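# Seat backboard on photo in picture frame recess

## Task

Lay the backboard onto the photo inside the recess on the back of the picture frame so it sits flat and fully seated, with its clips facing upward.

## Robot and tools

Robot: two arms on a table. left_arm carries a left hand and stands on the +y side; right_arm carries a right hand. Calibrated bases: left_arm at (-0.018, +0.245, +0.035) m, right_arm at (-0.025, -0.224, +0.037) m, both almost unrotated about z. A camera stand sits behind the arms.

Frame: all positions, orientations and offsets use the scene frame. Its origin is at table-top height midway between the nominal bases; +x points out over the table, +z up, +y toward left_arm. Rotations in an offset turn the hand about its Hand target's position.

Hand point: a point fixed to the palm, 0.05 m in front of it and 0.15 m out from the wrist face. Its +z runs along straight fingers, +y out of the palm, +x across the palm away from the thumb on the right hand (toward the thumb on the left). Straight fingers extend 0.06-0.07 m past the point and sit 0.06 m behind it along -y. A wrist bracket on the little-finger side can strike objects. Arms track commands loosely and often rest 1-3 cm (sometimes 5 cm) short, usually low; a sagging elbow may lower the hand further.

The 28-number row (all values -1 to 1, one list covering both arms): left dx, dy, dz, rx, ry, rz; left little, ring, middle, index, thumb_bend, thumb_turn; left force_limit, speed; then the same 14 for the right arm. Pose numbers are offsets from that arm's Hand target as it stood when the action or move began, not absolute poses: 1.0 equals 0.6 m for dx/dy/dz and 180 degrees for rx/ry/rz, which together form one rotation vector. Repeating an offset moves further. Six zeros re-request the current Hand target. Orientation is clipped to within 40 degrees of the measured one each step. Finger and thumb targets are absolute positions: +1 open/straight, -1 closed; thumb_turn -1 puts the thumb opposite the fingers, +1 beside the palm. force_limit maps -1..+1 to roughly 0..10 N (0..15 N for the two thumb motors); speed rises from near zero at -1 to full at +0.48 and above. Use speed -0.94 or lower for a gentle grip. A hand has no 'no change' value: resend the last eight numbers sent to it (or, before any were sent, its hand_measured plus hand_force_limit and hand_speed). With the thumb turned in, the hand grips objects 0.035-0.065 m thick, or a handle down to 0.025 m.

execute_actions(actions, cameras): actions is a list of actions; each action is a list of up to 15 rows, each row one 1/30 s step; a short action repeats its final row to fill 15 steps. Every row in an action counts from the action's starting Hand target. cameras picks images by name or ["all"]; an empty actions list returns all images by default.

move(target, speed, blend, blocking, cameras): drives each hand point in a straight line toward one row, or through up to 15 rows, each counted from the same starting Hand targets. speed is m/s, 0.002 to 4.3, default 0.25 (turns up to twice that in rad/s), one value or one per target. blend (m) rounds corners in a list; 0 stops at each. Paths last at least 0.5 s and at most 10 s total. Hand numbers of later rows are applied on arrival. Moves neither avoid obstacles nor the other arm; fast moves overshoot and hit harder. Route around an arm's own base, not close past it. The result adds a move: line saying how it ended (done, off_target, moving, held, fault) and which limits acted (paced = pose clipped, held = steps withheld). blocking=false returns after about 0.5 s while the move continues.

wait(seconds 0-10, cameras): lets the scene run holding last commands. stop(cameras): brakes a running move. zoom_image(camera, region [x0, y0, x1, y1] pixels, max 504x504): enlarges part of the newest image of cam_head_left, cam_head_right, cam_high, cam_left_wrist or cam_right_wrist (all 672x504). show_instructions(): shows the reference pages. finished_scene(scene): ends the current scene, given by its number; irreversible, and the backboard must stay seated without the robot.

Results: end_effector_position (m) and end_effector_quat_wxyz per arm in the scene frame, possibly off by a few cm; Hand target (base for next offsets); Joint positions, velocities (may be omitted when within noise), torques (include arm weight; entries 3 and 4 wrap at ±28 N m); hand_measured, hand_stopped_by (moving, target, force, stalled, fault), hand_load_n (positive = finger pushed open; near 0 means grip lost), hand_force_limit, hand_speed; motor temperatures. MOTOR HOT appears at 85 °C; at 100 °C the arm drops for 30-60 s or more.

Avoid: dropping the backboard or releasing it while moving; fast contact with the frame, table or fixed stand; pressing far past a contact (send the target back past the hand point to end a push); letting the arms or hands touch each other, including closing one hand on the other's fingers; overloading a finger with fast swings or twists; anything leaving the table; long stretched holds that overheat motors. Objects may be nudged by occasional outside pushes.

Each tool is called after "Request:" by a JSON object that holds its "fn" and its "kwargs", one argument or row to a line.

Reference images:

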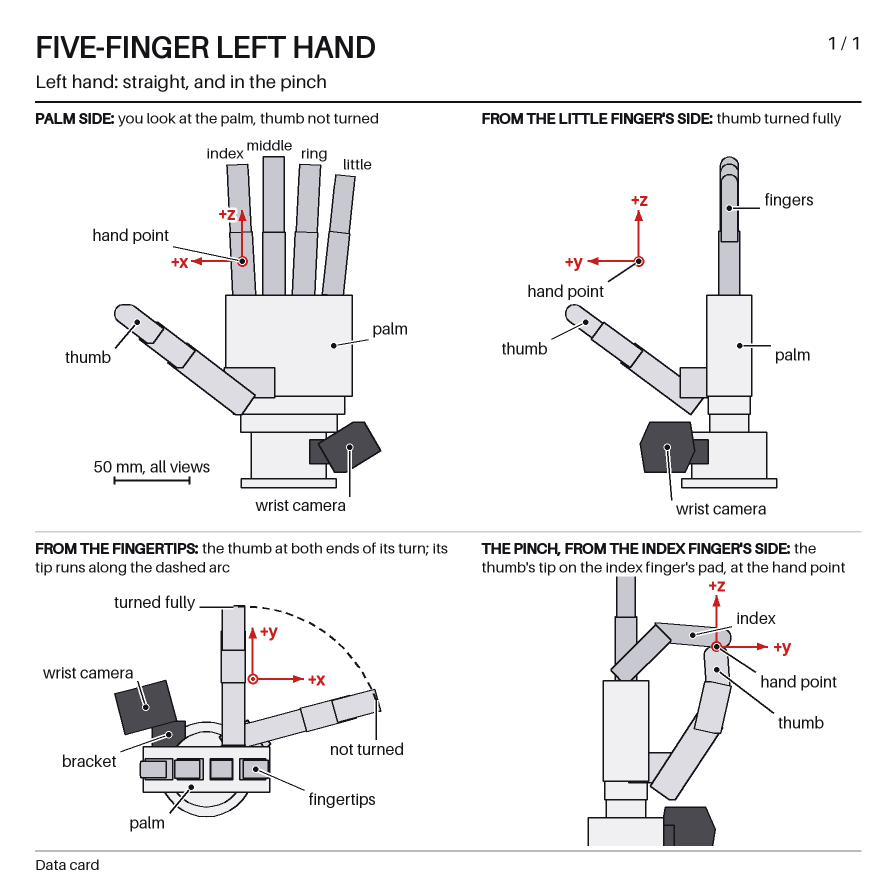

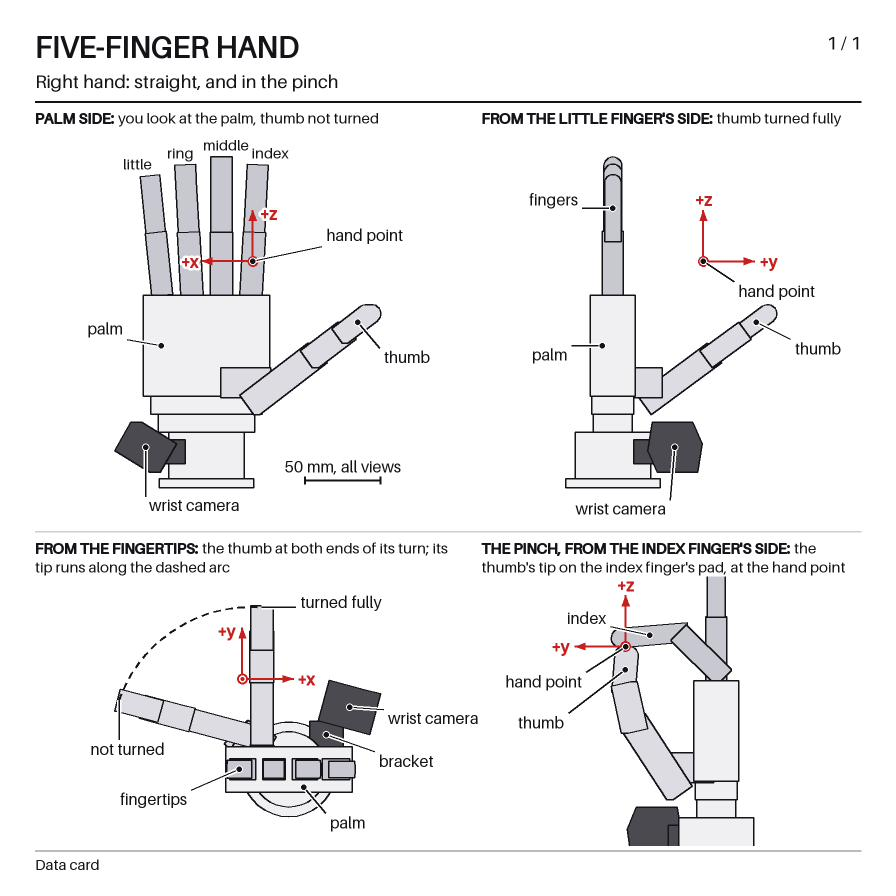

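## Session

Request:
{"fn": "execute_actions", "kwargs": {
  "actions": []
}}

Request:
{"fn": "zoom_image", "kwargs": {
  "camera": "cam_head_left",
  "region": [210, 255, 325, 370]
}}

Request:
{"fn": "zoom_image", "kwargs": {
  "camera": "cam_high",
  "region": [165, 205, 280, 305]
}}

Scene clock: 0.00 s.
left_arm: end_effector_position=(+0.6061, +0.0948, +0.3098) hand_measured=(+1.000, +1.000, +1.000, +1.000, +1.000, +1.000) hand_load_n=(+0.0, +0.0, +0.0, +0.0, +0.0, +0.0) hand_stopped_by=(target, target, target, target, target, target) hand_force_limit=0.00 hand_speed=-0.80 end_effector_quat_wxyz=(-0.049, -0.445, +0.839, -0.308) | right_arm: end_effector_position=(+0.4199, -0.1728, +0.2107) hand_measured=(+1.000, +1.000, +1.000, +1.000, +1.000, +1.000) hand_load_n=(+0.0, +0.0, +0.0, +0.0, +0.0, +0.0) hand_stopped_by=(target, target, target, target, target, target) hand_force_limit=0.00 hand_speed=-0.80 end_effector_quat_wxyz=(-0.439, +0.671, -0.405, +0.439)
Joint positions: left_arm=[-0.046 2.068 2.303 -1.528 0.578 0.445] | right_arm=[-0.023 1.001 0.491 0.272 -0.254 -0.303]
Joint velocities: within noise
Joint torques (N m): no reading
Motor temperatures (°C): left_arm=[33 27 32 28 30 30] | right_arm=[32 31 32 31 30 28]
Heat: left arm: hottest waist 33 °C; right arm: hottest waist 32 °C.
Hand target: left_arm +0.6103, +0.0945, +0.3184; -0.039, -0.441, +0.840, -0.314 | right_arm +0.4263, -0.1729, +0.2212; -0.443, +0.667, -0.401, +0.445

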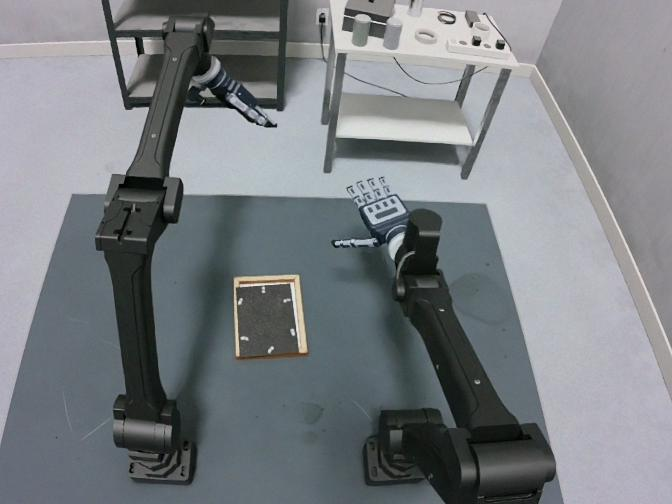

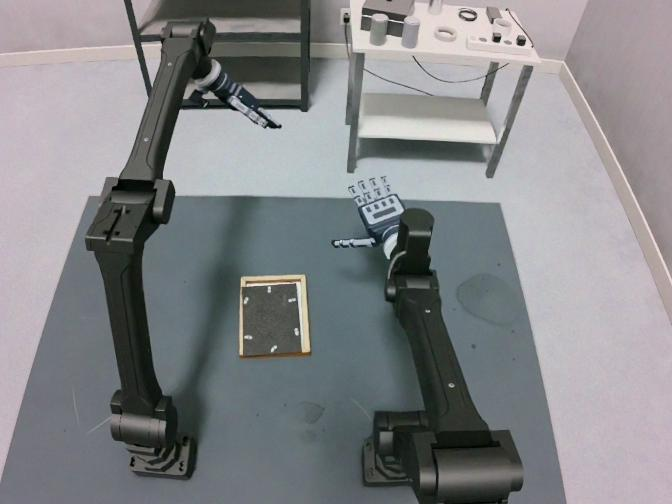

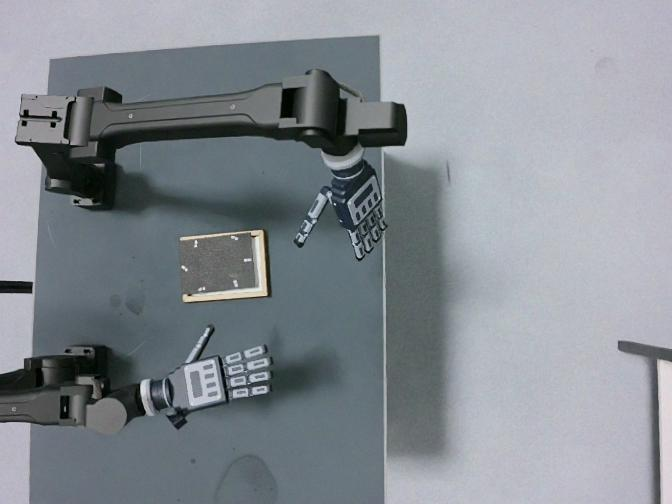

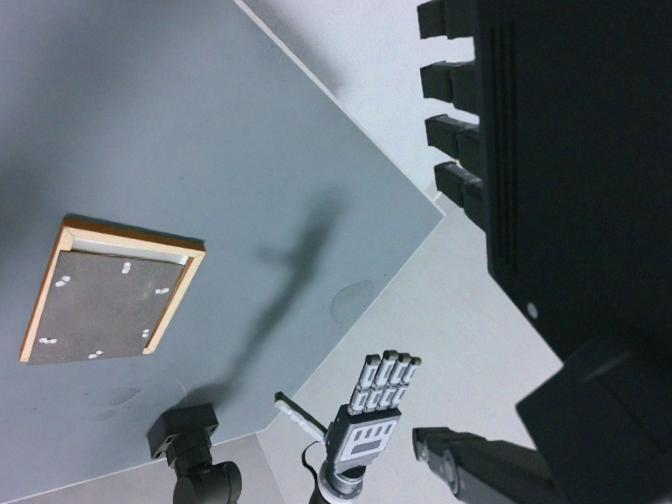

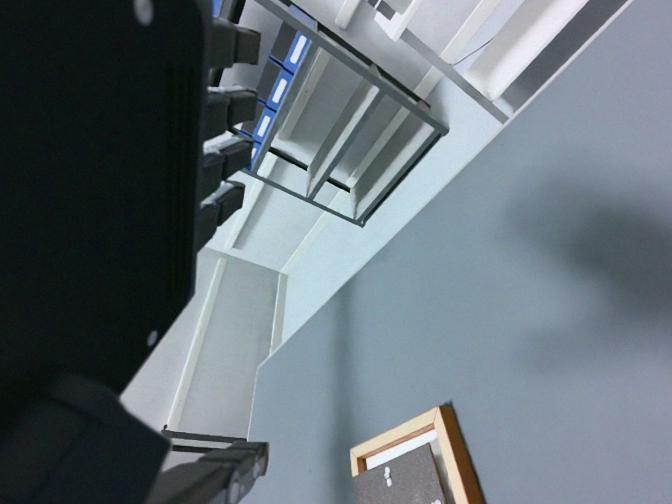

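Scaled by 4.383.

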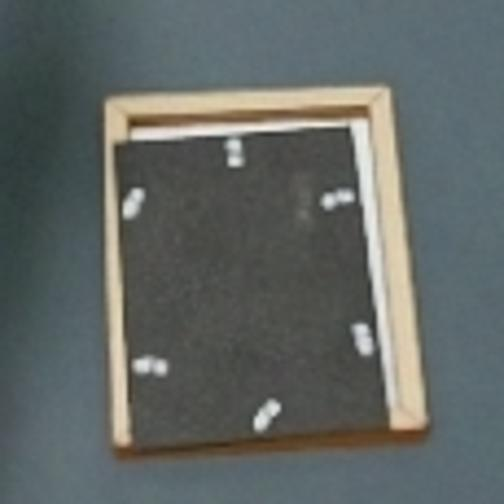

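Scaled by 4.383.

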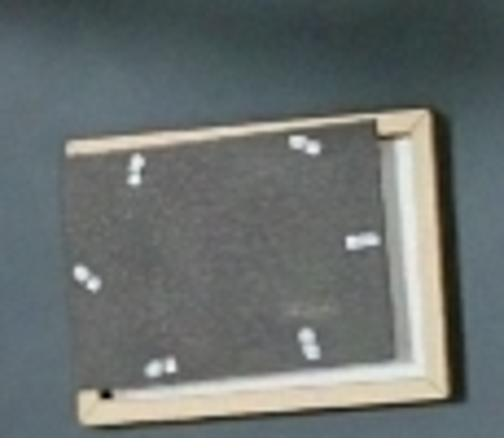

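Request:
{"fn": "move", "kwargs": {
  "target": [
    [0,0,0,0,0,0,1,1,1,1,1,1,0,-0.8,-0.1605,0.088,0.03,-0.0199,0.4342,-0.105,1,1,1,1,1,1,0,-0.8],
    [0,0,0,0,0,0,1,1,1,1,1,1,0,-0.8,-0.2838,0.3632,-0.052,-0.0199,0.4342,-0.105,1,1,0.2,1,1,1,0,-0.8]
  ],
  "speed": 0.25,
  "cameras": ["all"]
}}

Request:
{"fn": "zoom_image", "kwargs": {
  "camera": "cam_head_left",
  "region": [210, 255, 325, 370]
}}

Request:
{"fn": "zoom_image", "kwargs": {
  "camera": "cam_high",
  "region": [165, 205, 280, 305]
}}

Scene clock: 20.57 s.
left_arm: end_effector_position=(+0.6061, +0.0948, +0.3098) hand_measured=(+1.000, +1.000, +1.000, +1.000, +1.000, +1.000) hand_load_n=(+0.0, +0.0, +0.0, +0.0, -0.5, +0.0) hand_stopped_by=(target, target, target, target, target, target) hand_force_limit=0.00 hand_speed=-0.80 end_effector_quat_wxyz=(-0.049, -0.445, +0.839, -0.308) | right_arm: end_effector_position=(+0.2557, +0.0410, +0.1993) hand_measured=(+1.000, +1.000, +0.200, +1.000, +1.000, +1.000) hand_load_n=(+0.0, +0.0, +0.0, +0.0, +0.0, +0.0) hand_stopped_by=(target, target, target, target, target, target) hand_force_limit=0.00 hand_speed=-0.80 end_effector_quat_wxyz=(-0.007, +0.743, -0.669, +0.001)
Joint positions: left_arm=[-0.046 2.068 2.303 -1.528 0.578 0.445] | right_arm=[0.605 1.45 1.228 -1.334 -0.002 0.507]
Joint torques (N m): left_arm=[0.85 -19.43 10.73 0.75 0.54 -0.05] | right_arm=[1.26 -8.47 9.5 1.11 -0.01 0.06]
Motor temperatures (°C): left_arm=[33 31 38 28 31 30] | right_arm=[32 31 38 31 30 28]
Heat: left arm: hottest elbow 38 °C; right arm: hottest elbow 38 °C.
Hand target: left_arm +0.6103, +0.0945, +0.3184; -0.039, -0.441, +0.840, -0.314 | right_arm +0.2562, +0.0450, +0.1900; +0.000, +0.741, -0.672, +0.000
Off the commanded pose: left_arm 0.010 m, 1 deg | right_arm 0.010 m, 1 deg.
move: done

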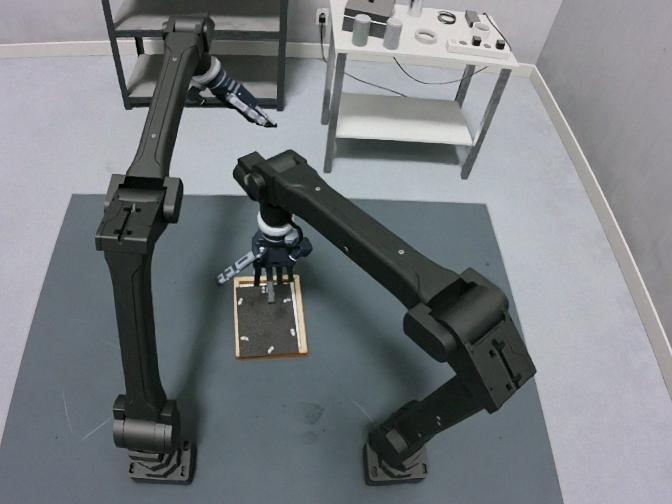

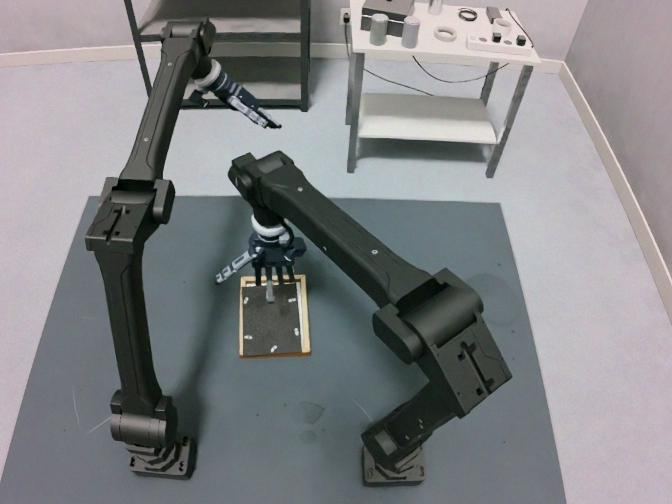

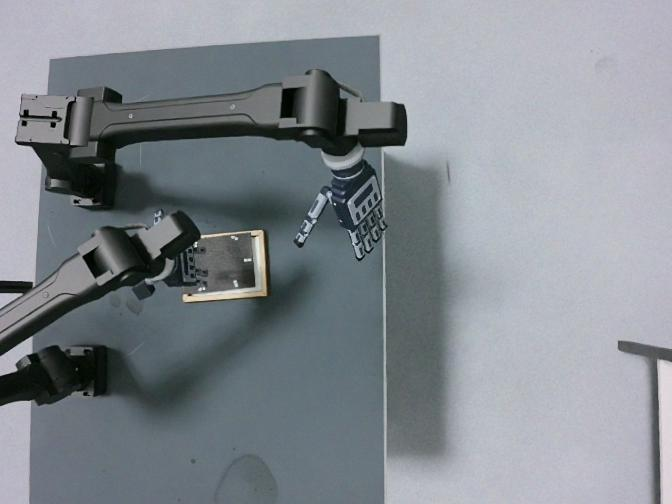

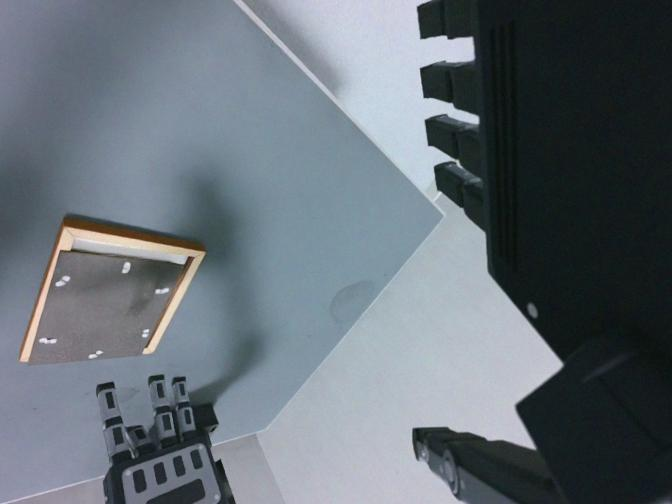

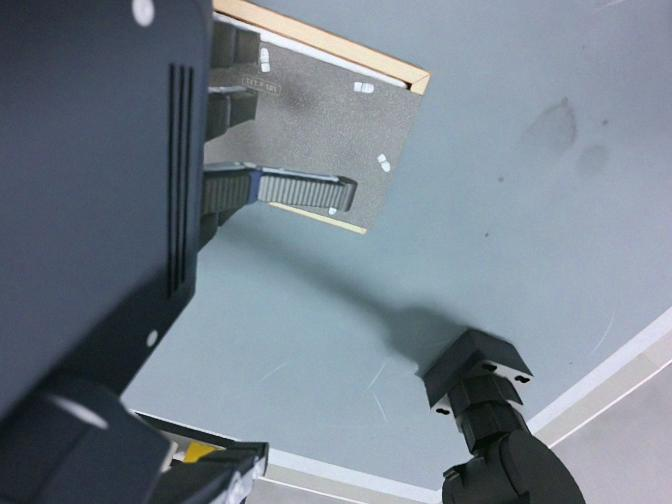

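Scaled by 4.383.

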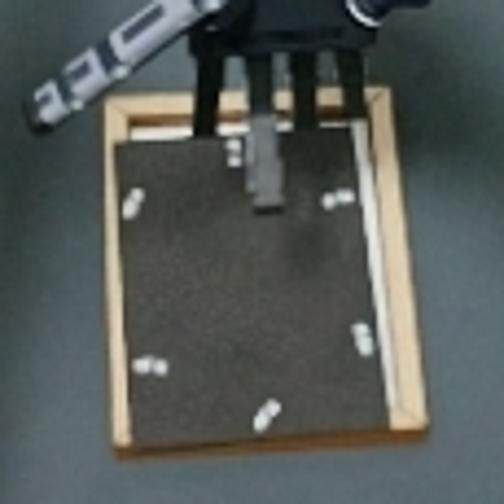

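Scaled by 4.383.

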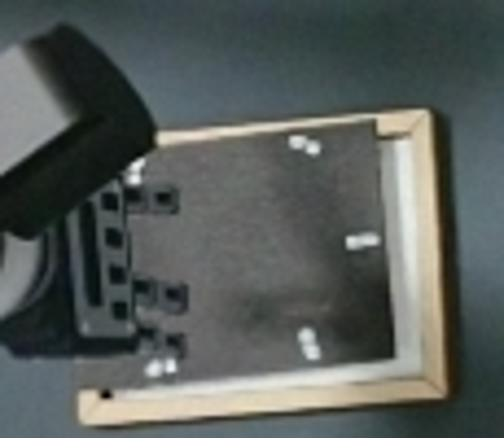

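Request:
{"fn": "move", "kwargs": {
  "target": [0,0,0,0,0,0,1,1,1,1,1,1,0,-0.8,0,0.003,-0.158,0,0,0,1,1,0.2,1,1,1,0,-0.8],
  "speed": 0.15,
  "cameras": ["cam_head_left","cam_high","cam_right_wrist"]
}}

Request:
{"fn": "zoom_image", "kwargs": {
  "camera": "cam_head_left",
  "region": [210, 255, 325, 370]
}}

Request:
{"fn": "zoom_image", "kwargs": {
  "camera": "cam_high",
  "region": [165, 205, 280, 305]
}}

Scene clock: 23.40 s.
left_arm: end_effector_position=(+0.6061, +0.0948, +0.3098) hand_measured=(+1.000, +1.000, +1.000, +1.000, +1.000, +1.000) hand_load_n=(+0.0, +0.0, +0.0, +0.0, +0.0, +0.0) hand_stopped_by=(target, target, target, target, target, target) hand_force_limit=0.00 hand_speed=-0.80 end_effector_quat_wxyz=(-0.049, -0.445, +0.839, -0.308) | right_arm: end_effector_position=(+0.2588, +0.0433, +0.1041) hand_measured=(+1.000, +1.000, +0.200, +1.000, +1.000, +1.000) hand_load_n=(+0.0, +0.0, +0.0, +0.0, +0.0, +0.0) hand_stopped_by=(target, target, target, target, target, target) hand_force_limit=0.00 hand_speed=-0.80 end_effector_quat_wxyz=(-0.007, +0.742, -0.671, +0.001)
Joint positions: left_arm=[-0.046 2.068 2.303 -1.528 0.578 0.445] | right_arm=[0.605 1.547 1.07 -1.08 -0.002 0.51]
Joint torques (N m): left_arm=[0.91 -19.37 10.73 0.73 0.54 -0.04] | right_arm=[1.55 -9.41 8.59 1.17 -0.03 0.06]
Heat: left arm: hottest elbow 39 °C; right arm: hottest elbow 38 °C.
Hand target: left_arm +0.6103, +0.0945, +0.3184; -0.039, -0.441, +0.840, -0.314 | right_arm +0.2561, +0.0468, +0.0952; +0.000, +0.741, -0.672, +0.000
Off the commanded pose: left_arm 0.010 m, 1 deg | right_arm 0.010 m, 1 deg.
move: done
Images, in order (width x height): cam_head_left 672x504, cam_high 672x504, cam_right_wrist 672x504.

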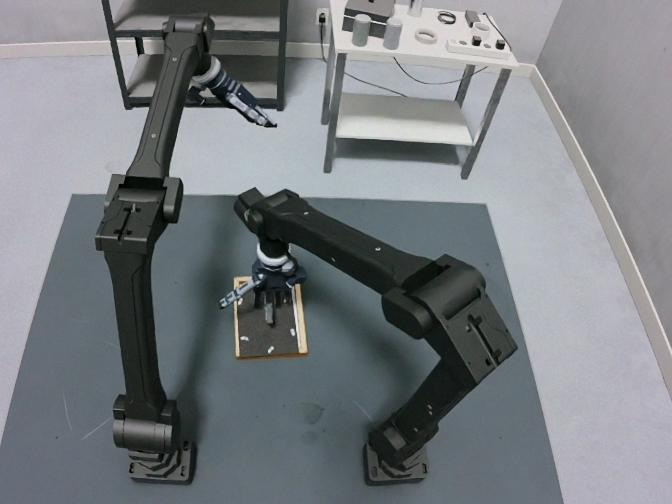

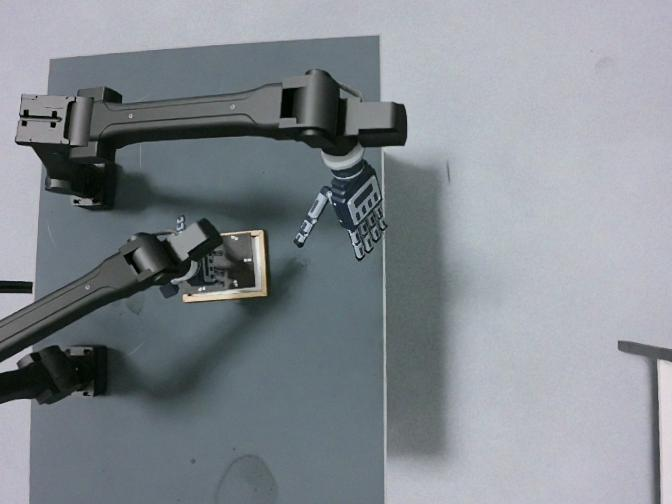

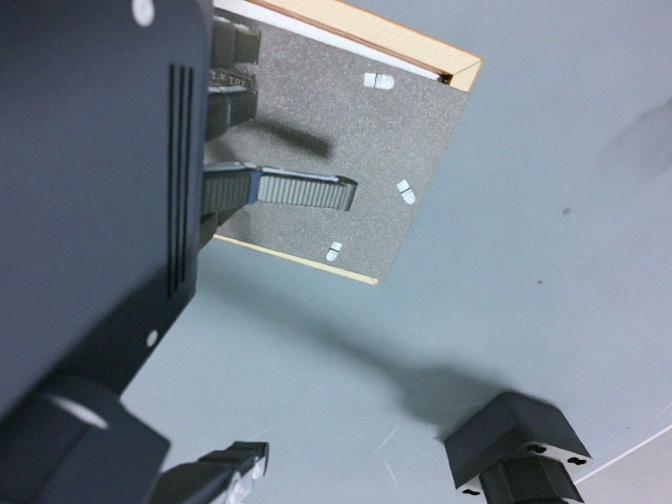

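Scaled by 4.383.

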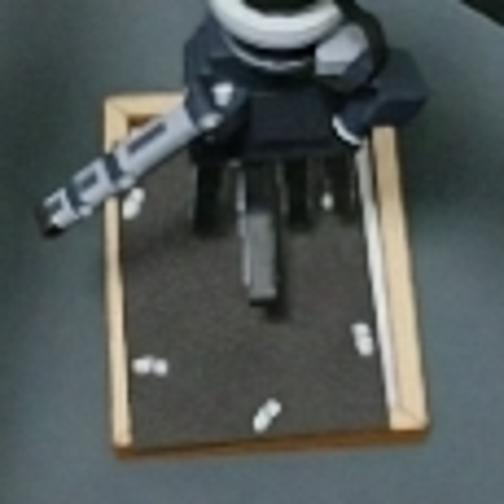

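Scaled by 4.383.

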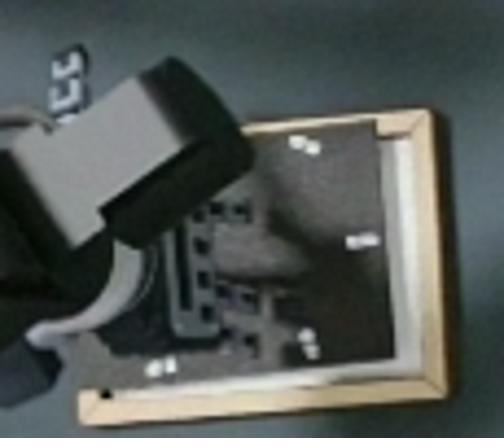

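Request:
{"fn": "move", "kwargs": {
  "target": [
    [0,0,0,0,0,0,1,1,1,1,1,1,0,-0.8,0,0,-0.0487,0,0,0,1,1,0.2,1,1,1,0,-0.8],
    [0,0,0,0,0,0,1,1,1,1,1,1,0,-0.8,0.024,-0.016,-0.0487,0,0,-0.005,1,1,0.2,1,1,1,0,-0.8]
  ],
  "speed": [0.06,0.03],
  "cameras": ["cam_head_left","cam_high","cam_right_wrist"]
}}

Request:
{"fn": "zoom_image", "kwargs": {
  "camera": "cam_head_left",
  "region": [210, 255, 325, 370]
}}

Request:
{"fn": "zoom_image", "kwargs": {
  "camera": "cam_high",
  "region": [165, 205, 280, 305]
}}

Request:
{"fn": "zoom_image", "kwargs": {
  "camera": "cam_right_wrist",
  "region": [180, 0, 530, 360]
}}

Scene clock: 29.63 s.
left_arm: end_effector_position=(+0.6061, +0.0948, +0.3098) hand_measured=(+1.000, +1.000, +1.000, +1.000, +1.000, +1.000) hand_load_n=(+0.0, +0.0, +0.0, +0.0, +0.0, +0.0) hand_stopped_by=(target, target, target, target, target, target) hand_force_limit=0.00 hand_speed=-0.80 end_effector_quat_wxyz=(-0.049, -0.445, +0.839, -0.308) | right_arm: end_effector_position=(+0.2628, +0.0432, +0.0804) hand_measured=(+1.000, +1.000, +0.200, +1.000, +1.000, +1.000) hand_load_n=(+0.0, +0.0, +0.0, -1.5, +0.0, +0.0) hand_stopped_by=(target, target, target, target, target, target) hand_force_limit=0.00 hand_speed=-0.80 end_effector_quat_wxyz=(-0.012, +0.739, -0.674, +0.000)
Joint positions: left_arm=[-0.046 2.068 2.303 -1.528 0.578 0.445] | right_arm=[0.597 1.579 1.037 -1.006 -0.005 0.51]
Joint torques (N m): left_arm=[0.85 -19.31 10.71 0.72 0.54 -0.04] | right_arm=[-1.26 -7.82 9.17 1.21 0.12 -0.2]
Heat: left arm: hottest elbow 40 °C; right arm: hottest elbow 38 °C.
Hand target: left_arm +0.6103, +0.0945, +0.3184; -0.039, -0.441, +0.840, -0.314 | right_arm +0.2705, +0.0372, +0.0660; +0.000, +0.735, -0.678, +0.000
Off the commanded pose: left_arm 0.010 m, 1 deg | right_arm 0.017 m, 2 deg.
move: off_target (right_arm)
Images, in order (width x height): cam_head_left 672x504, cam_high 672x504, cam_right_wrist 672x504.

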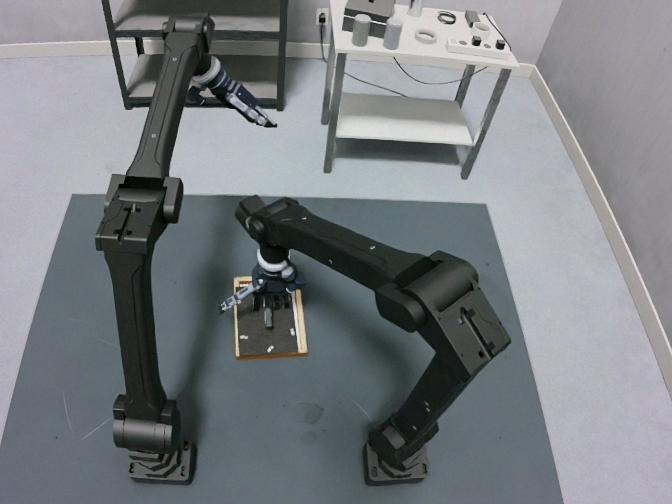

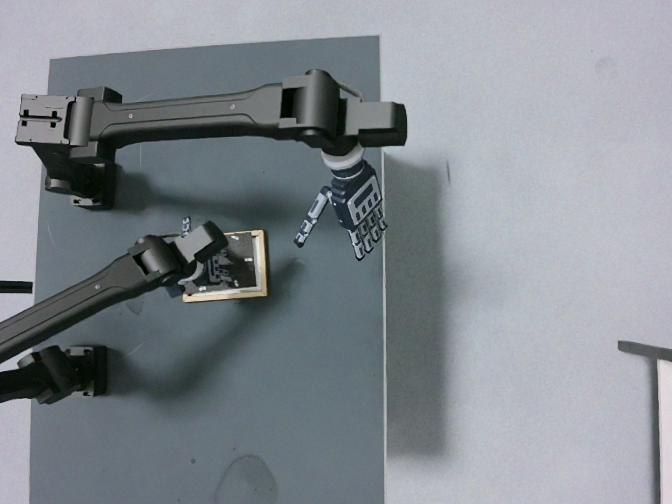

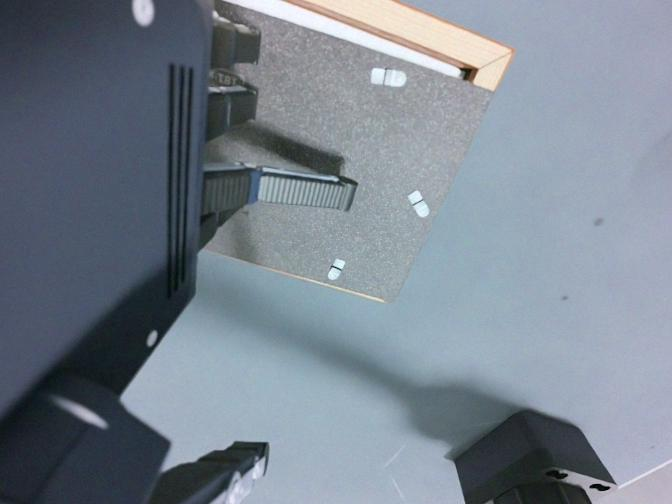

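Scaled by 4.383.

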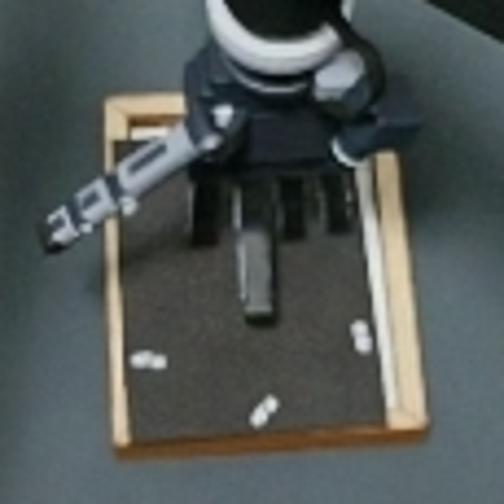

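Scaled by 4.383.

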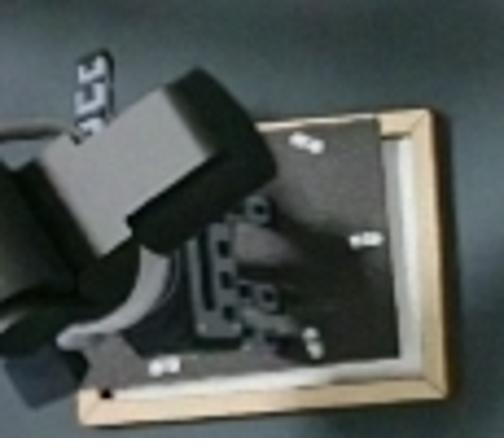

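Scaled by 1.400.

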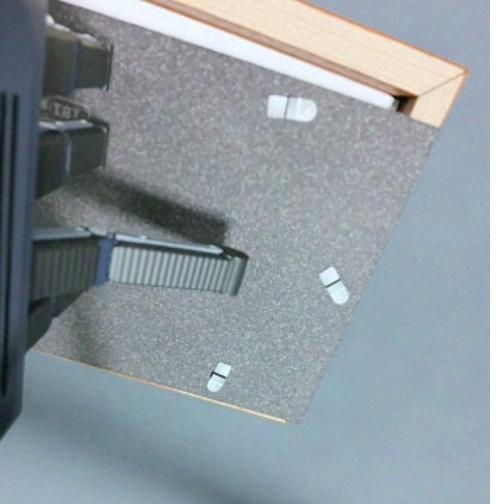

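Request:
{"fn": "move", "kwargs": {
  "target": [0,0,0,0,0,0,1,1,1,1,1,1,0,-0.8,0.027,-0.0135,0.001,0,0,0,1,1,0.2,1,1,1,0,-0.8],
  "speed": 0.04,
  "cameras": ["cam_head_left","cam_high","cam_right_wrist"]
}}

Request:
{"fn": "zoom_image", "kwargs": {
  "camera": "cam_head_left",
  "region": [210, 255, 325, 370]
}}

Request:
{"fn": "zoom_image", "kwargs": {
  "camera": "cam_high",
  "region": [165, 205, 280, 305]
}}

Request:
{"fn": "zoom_image", "kwargs": {
  "camera": "cam_right_wrist",
  "region": [180, 0, 530, 360]
}}

Scene clock: 33.07 s.
left_arm: end_effector_position=(+0.6061, +0.0948, +0.3098) hand_measured=(+1.000, +1.000, +1.000, +1.000, +1.000, +1.000) hand_load_n=(+0.0, +0.0, +0.0, +0.0, +0.0, +0.0) hand_stopped_by=(target, target, target, target, target, target) hand_force_limit=0.00 hand_speed=-0.80 end_effector_quat_wxyz=(-0.049, -0.445, +0.839, -0.308) | right_arm: end_effector_position=(+0.2752, +0.0343, +0.0799) hand_measured=(+1.000, +1.000, +0.200, +1.000, +1.000, +1.000) hand_load_n=(+0.0, -1.0, +0.0, -1.0, +0.0, +0.0) hand_stopped_by=(target, target, target, target, target, target) hand_force_limit=0.00 hand_speed=-0.80 end_effector_quat_wxyz=(-0.013, +0.737, -0.676, -0.002)
Joint positions: left_arm=[-0.046 2.068 2.303 -1.528 0.578 0.445] | right_arm=[0.561 1.592 1.051 -1.006 -0.011 0.48]
Joint torques (N m): left_arm=[0.85 -19.31 10.73 0.73 0.55 -0.05] | right_arm=[-1.32 -7.36 10.45 0.94 0.32 -0.28]
Heat: left arm: hottest elbow 41 °C; right arm: hottest elbow 38 °C.
Hand target: left_arm +0.6103, +0.0945, +0.3184; -0.039, -0.441, +0.840, -0.314 | right_arm +0.2867, +0.0291, +0.0665; +0.000, +0.735, -0.678, +0.000
Off the commanded pose: left_arm 0.010 m, 1 deg | right_arm 0.018 m, 2 deg.
move: off_target (right_arm)
Images, in order (width x height): cam_head_left 672x504, cam_high 672x504, cam_right_wrist 672x504.

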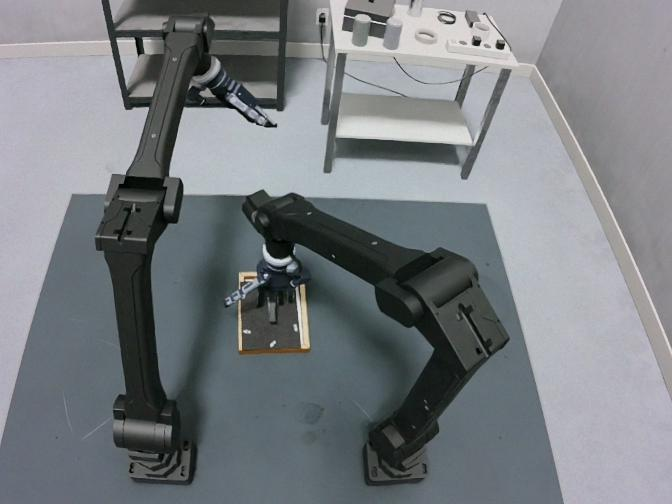

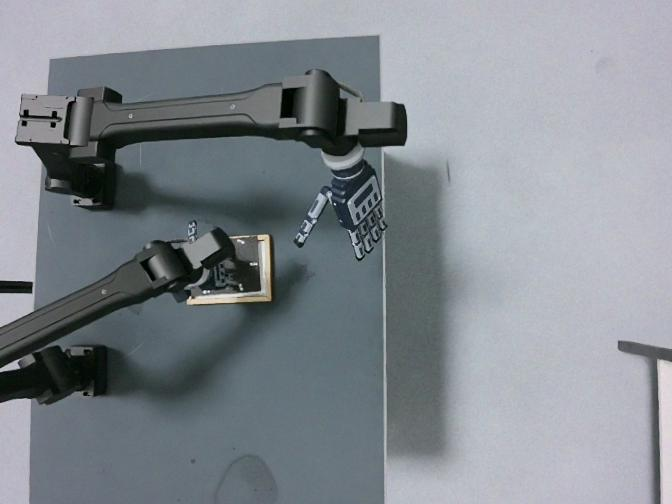

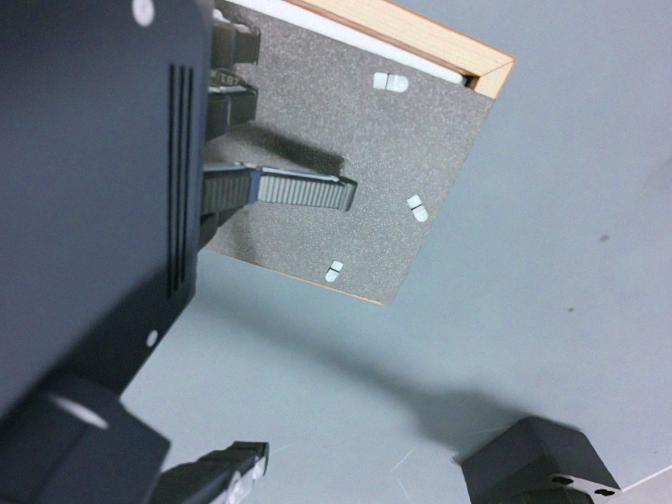

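Scaled by 4.383.

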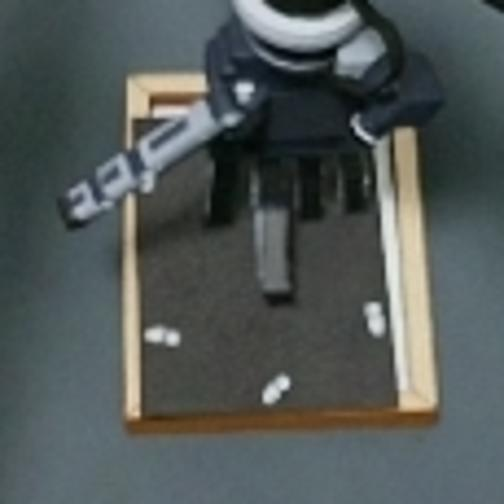

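Scaled by 4.383.

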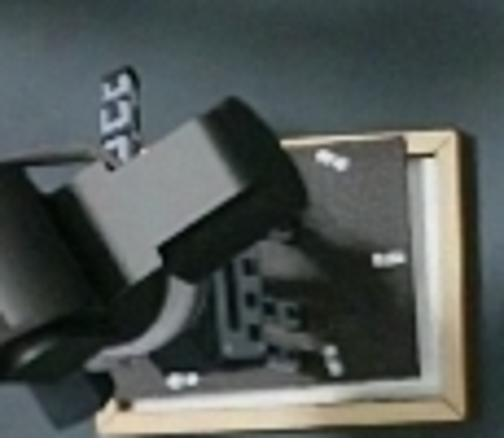

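Scaled by 1.400.

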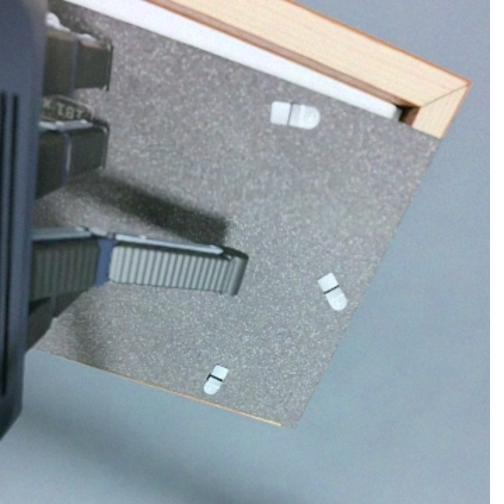

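Request:
{"fn": "move", "kwargs": {
  "target": [0,0,0,0,0,0,1,1,1,1,1,1,0,-0.8,0.008,-0.003,0.008,0,0,0,1,1,0.2,1,1,1,0,-0.8],
  "speed": 0.04,
  "cameras": ["cam_head_left","cam_high","cam_right_wrist"]
}}

Request:
{"fn": "zoom_image", "kwargs": {
  "camera": "cam_high",
  "region": [165, 205, 280, 305]
}}

Request:
{"fn": "zoom_image", "kwargs": {
  "camera": "cam_right_wrist",
  "region": [180, 0, 530, 360]
}}

Scene clock: 42.10 s.
left_arm: end_effector_position=(+0.6061, +0.0948, +0.3098) hand_measured=(+1.000, +1.000, +1.000, +1.000, +1.000, +1.000) hand_load_n=(+0.0, +0.0, +0.0, +0.0, +0.0, +0.0) hand_stopped_by=(target, target, target, target, target, target) hand_force_limit=0.00 hand_speed=-0.80 end_effector_quat_wxyz=(-0.049, -0.445, +0.839, -0.308) | right_arm: end_effector_position=(+0.2800, +0.0326, +0.0804) hand_measured=(+1.000, +1.000, +0.200, +1.000, +1.000, +1.000) hand_load_n=(+0.0, -0.5, +0.0, -1.0, -0.5, +0.0) hand_stopped_by=(target, target, target, target, target, target) hand_force_limit=0.00 hand_speed=-0.80 end_effector_quat_wxyz=(-0.013, +0.737, -0.676, -0.002)
Joint positions: left_arm=[-0.046 2.068 2.303 -1.528 0.578 0.445] | right_arm=[0.552 1.598 1.061 -1.009 -0.011 0.47]
Joint torques (N m): left_arm=[0.85 -19.37 10.71 0.73 0.54 -0.04] | right_arm=[-1.26 -7.94 10.95 0.51 0.32 -0.25]
Motor temperatures (°C): left_arm=[33 34 43 28 31 30] | right_arm=[32 32 39 31 30 28]
Heat: left arm: hottest elbow 43 °C; right arm: hottest elbow 39 °C.
Hand target: left_arm +0.6103, +0.0945, +0.3184; -0.039, -0.441, +0.840, -0.314 | right_arm +0.2915, +0.0273, +0.0714; +0.000, +0.735, -0.678, +0.000
Off the commanded pose: left_arm 0.010 m, 1 deg | right_arm 0.016 m, 2 deg.
move: off_target (right_arm)
Images, in order (width x height): cam_head_left 672x504, cam_high 672x504, cam_right_wrist 672x504.

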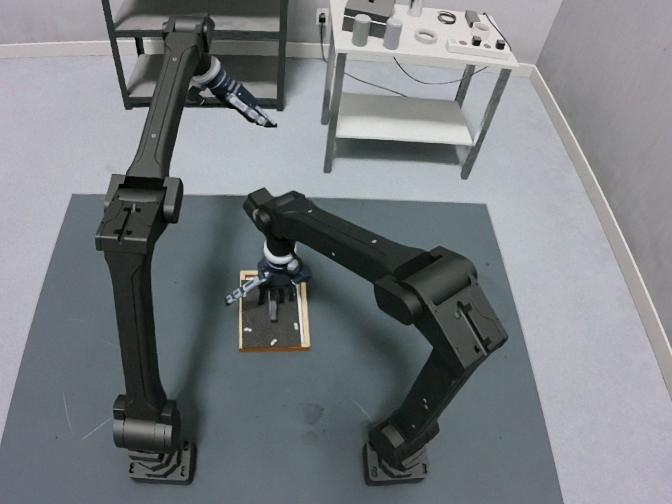

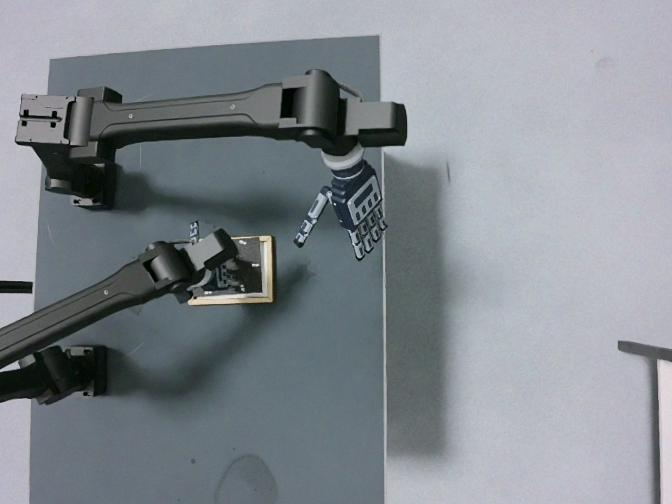

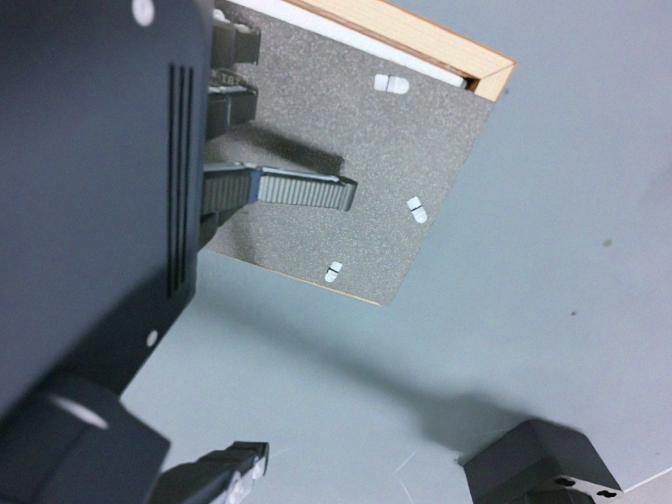

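Scaled by 4.383.

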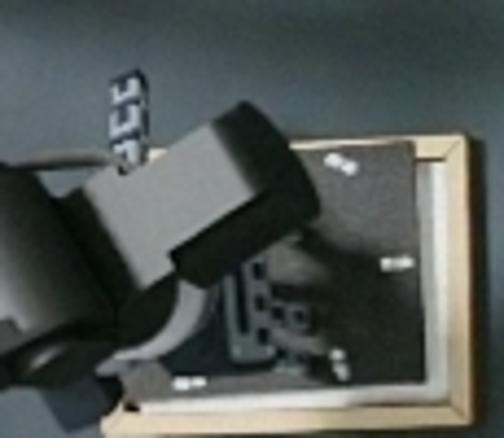

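Scaled by 1.400.

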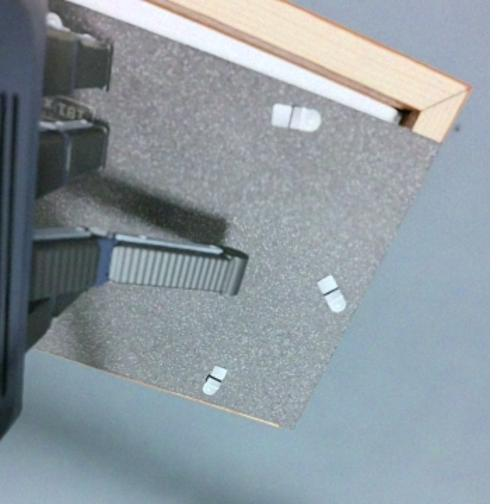

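Request:
{"fn": "move", "kwargs": {
  "target": [0,0,0,0,0,0,1,1,1,1,1,1,0,-0.8,0.012,0,0.008,0,0,0,1,1,0.2,1,1,1,0,-0.8],
  "speed": 0.04,
  "cameras": ["cam_head_left","cam_high","cam_right_wrist"]
}}

Request:
{"fn": "zoom_image", "kwargs": {
  "camera": "cam_high",
  "region": [165, 205, 280, 305]
}}

Request:
{"fn": "zoom_image", "kwargs": {
  "camera": "cam_right_wrist",
  "region": [180, 0, 530, 360]
}}

Scene clock: 51.77 s.
left_arm: end_effector_position=(+0.6061, +0.0948, +0.3098) hand_measured=(+1.000, +1.000, +1.000, +1.000, +1.000, +1.000) hand_load_n=(+0.0, +0.0, +0.0, +0.0, +0.0, -0.5) hand_stopped_by=(target, target, target, target, target, target) hand_force_limit=0.00 hand_speed=-0.80 end_effector_quat_wxyz=(-0.049, -0.445, +0.839, -0.308) | right_arm: end_effector_position=(+0.2855, +0.0304, +0.0813) hand_measured=(+1.000, +1.000, +0.200, +1.000, +1.000, +1.000) hand_load_n=(+0.5, +0.0, +0.0, -0.5, +0.0, +0.0) hand_stopped_by=(target, target, target, target, target, target) hand_force_limit=0.00 hand_speed=-0.80 end_effector_quat_wxyz=(-0.008, +0.737, -0.676, -0.003)
Joint positions: left_arm=[-0.046 2.068 2.303 -1.528 0.578 0.445] | right_arm=[0.541 1.612 1.08 -1.025 -0.009 0.462]
Joint torques (N m): left_arm=[0.85 -19.31 10.71 0.73 0.54 -0.04] | right_arm=[-1.03 -8.88 11.34 0.42 0.26 -0.26]
Heat: left arm: hottest elbow 44 °C; right arm: hottest elbow 40 °C.
Hand target: left_arm +0.6103, +0.0945, +0.3184; -0.039, -0.441, +0.840, -0.314 | right_arm +0.2987, +0.0272, +0.0762; +0.000, +0.735, -0.678, +0.000
Off the commanded pose: left_arm 0.010 m, 1 deg | right_arm 0.015 m, 1 deg.
move: off_target (right_arm)
Images, in order (width x height): cam_head_left 672x504, cam_high 672x504, cam_right_wrist 672x504.

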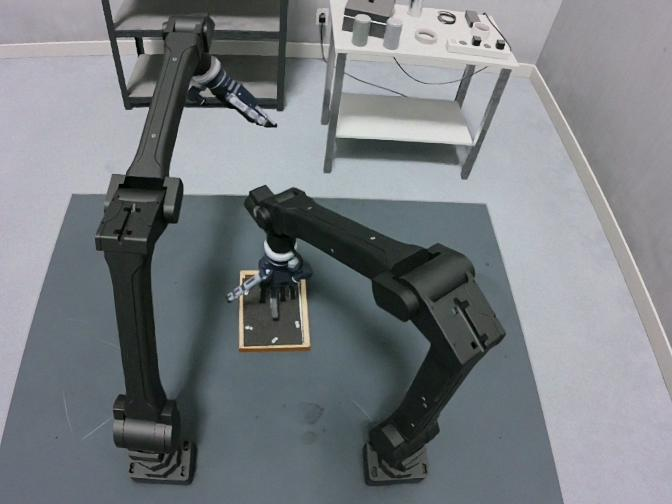

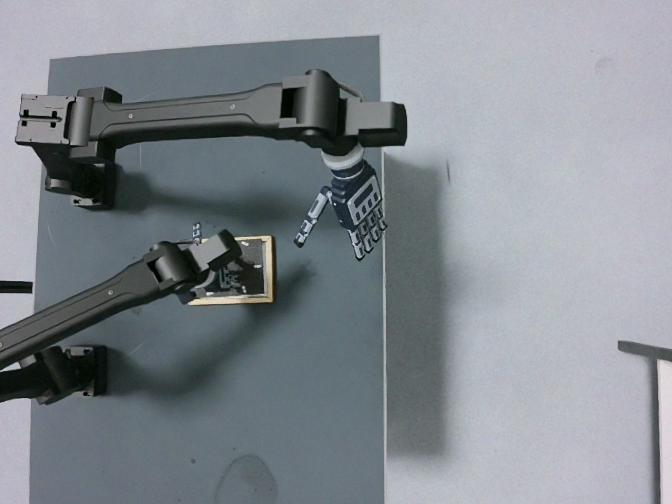

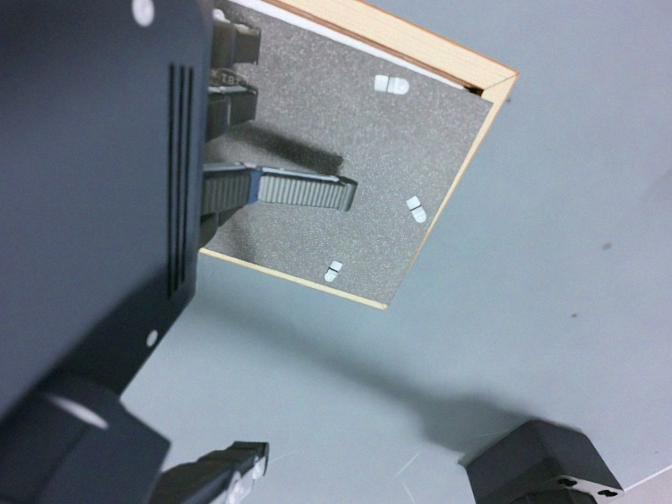

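Scaled by 4.383.

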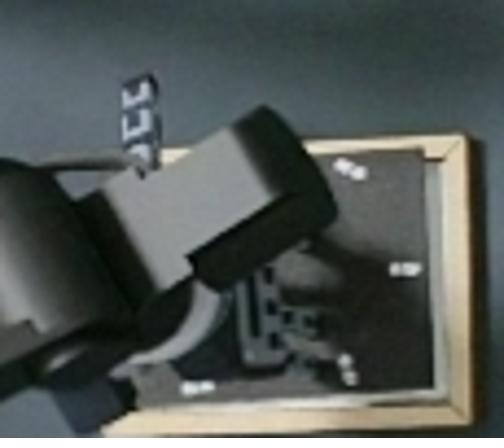

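Scaled by 1.400.

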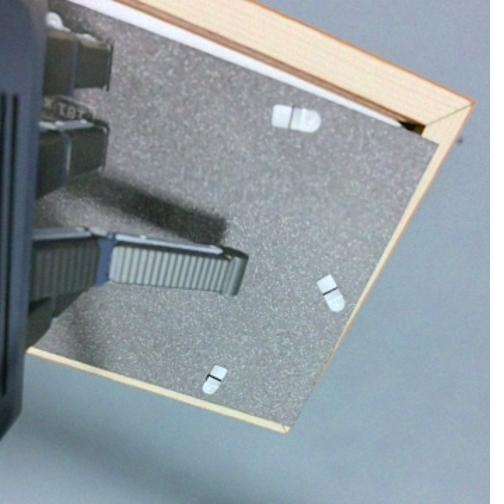

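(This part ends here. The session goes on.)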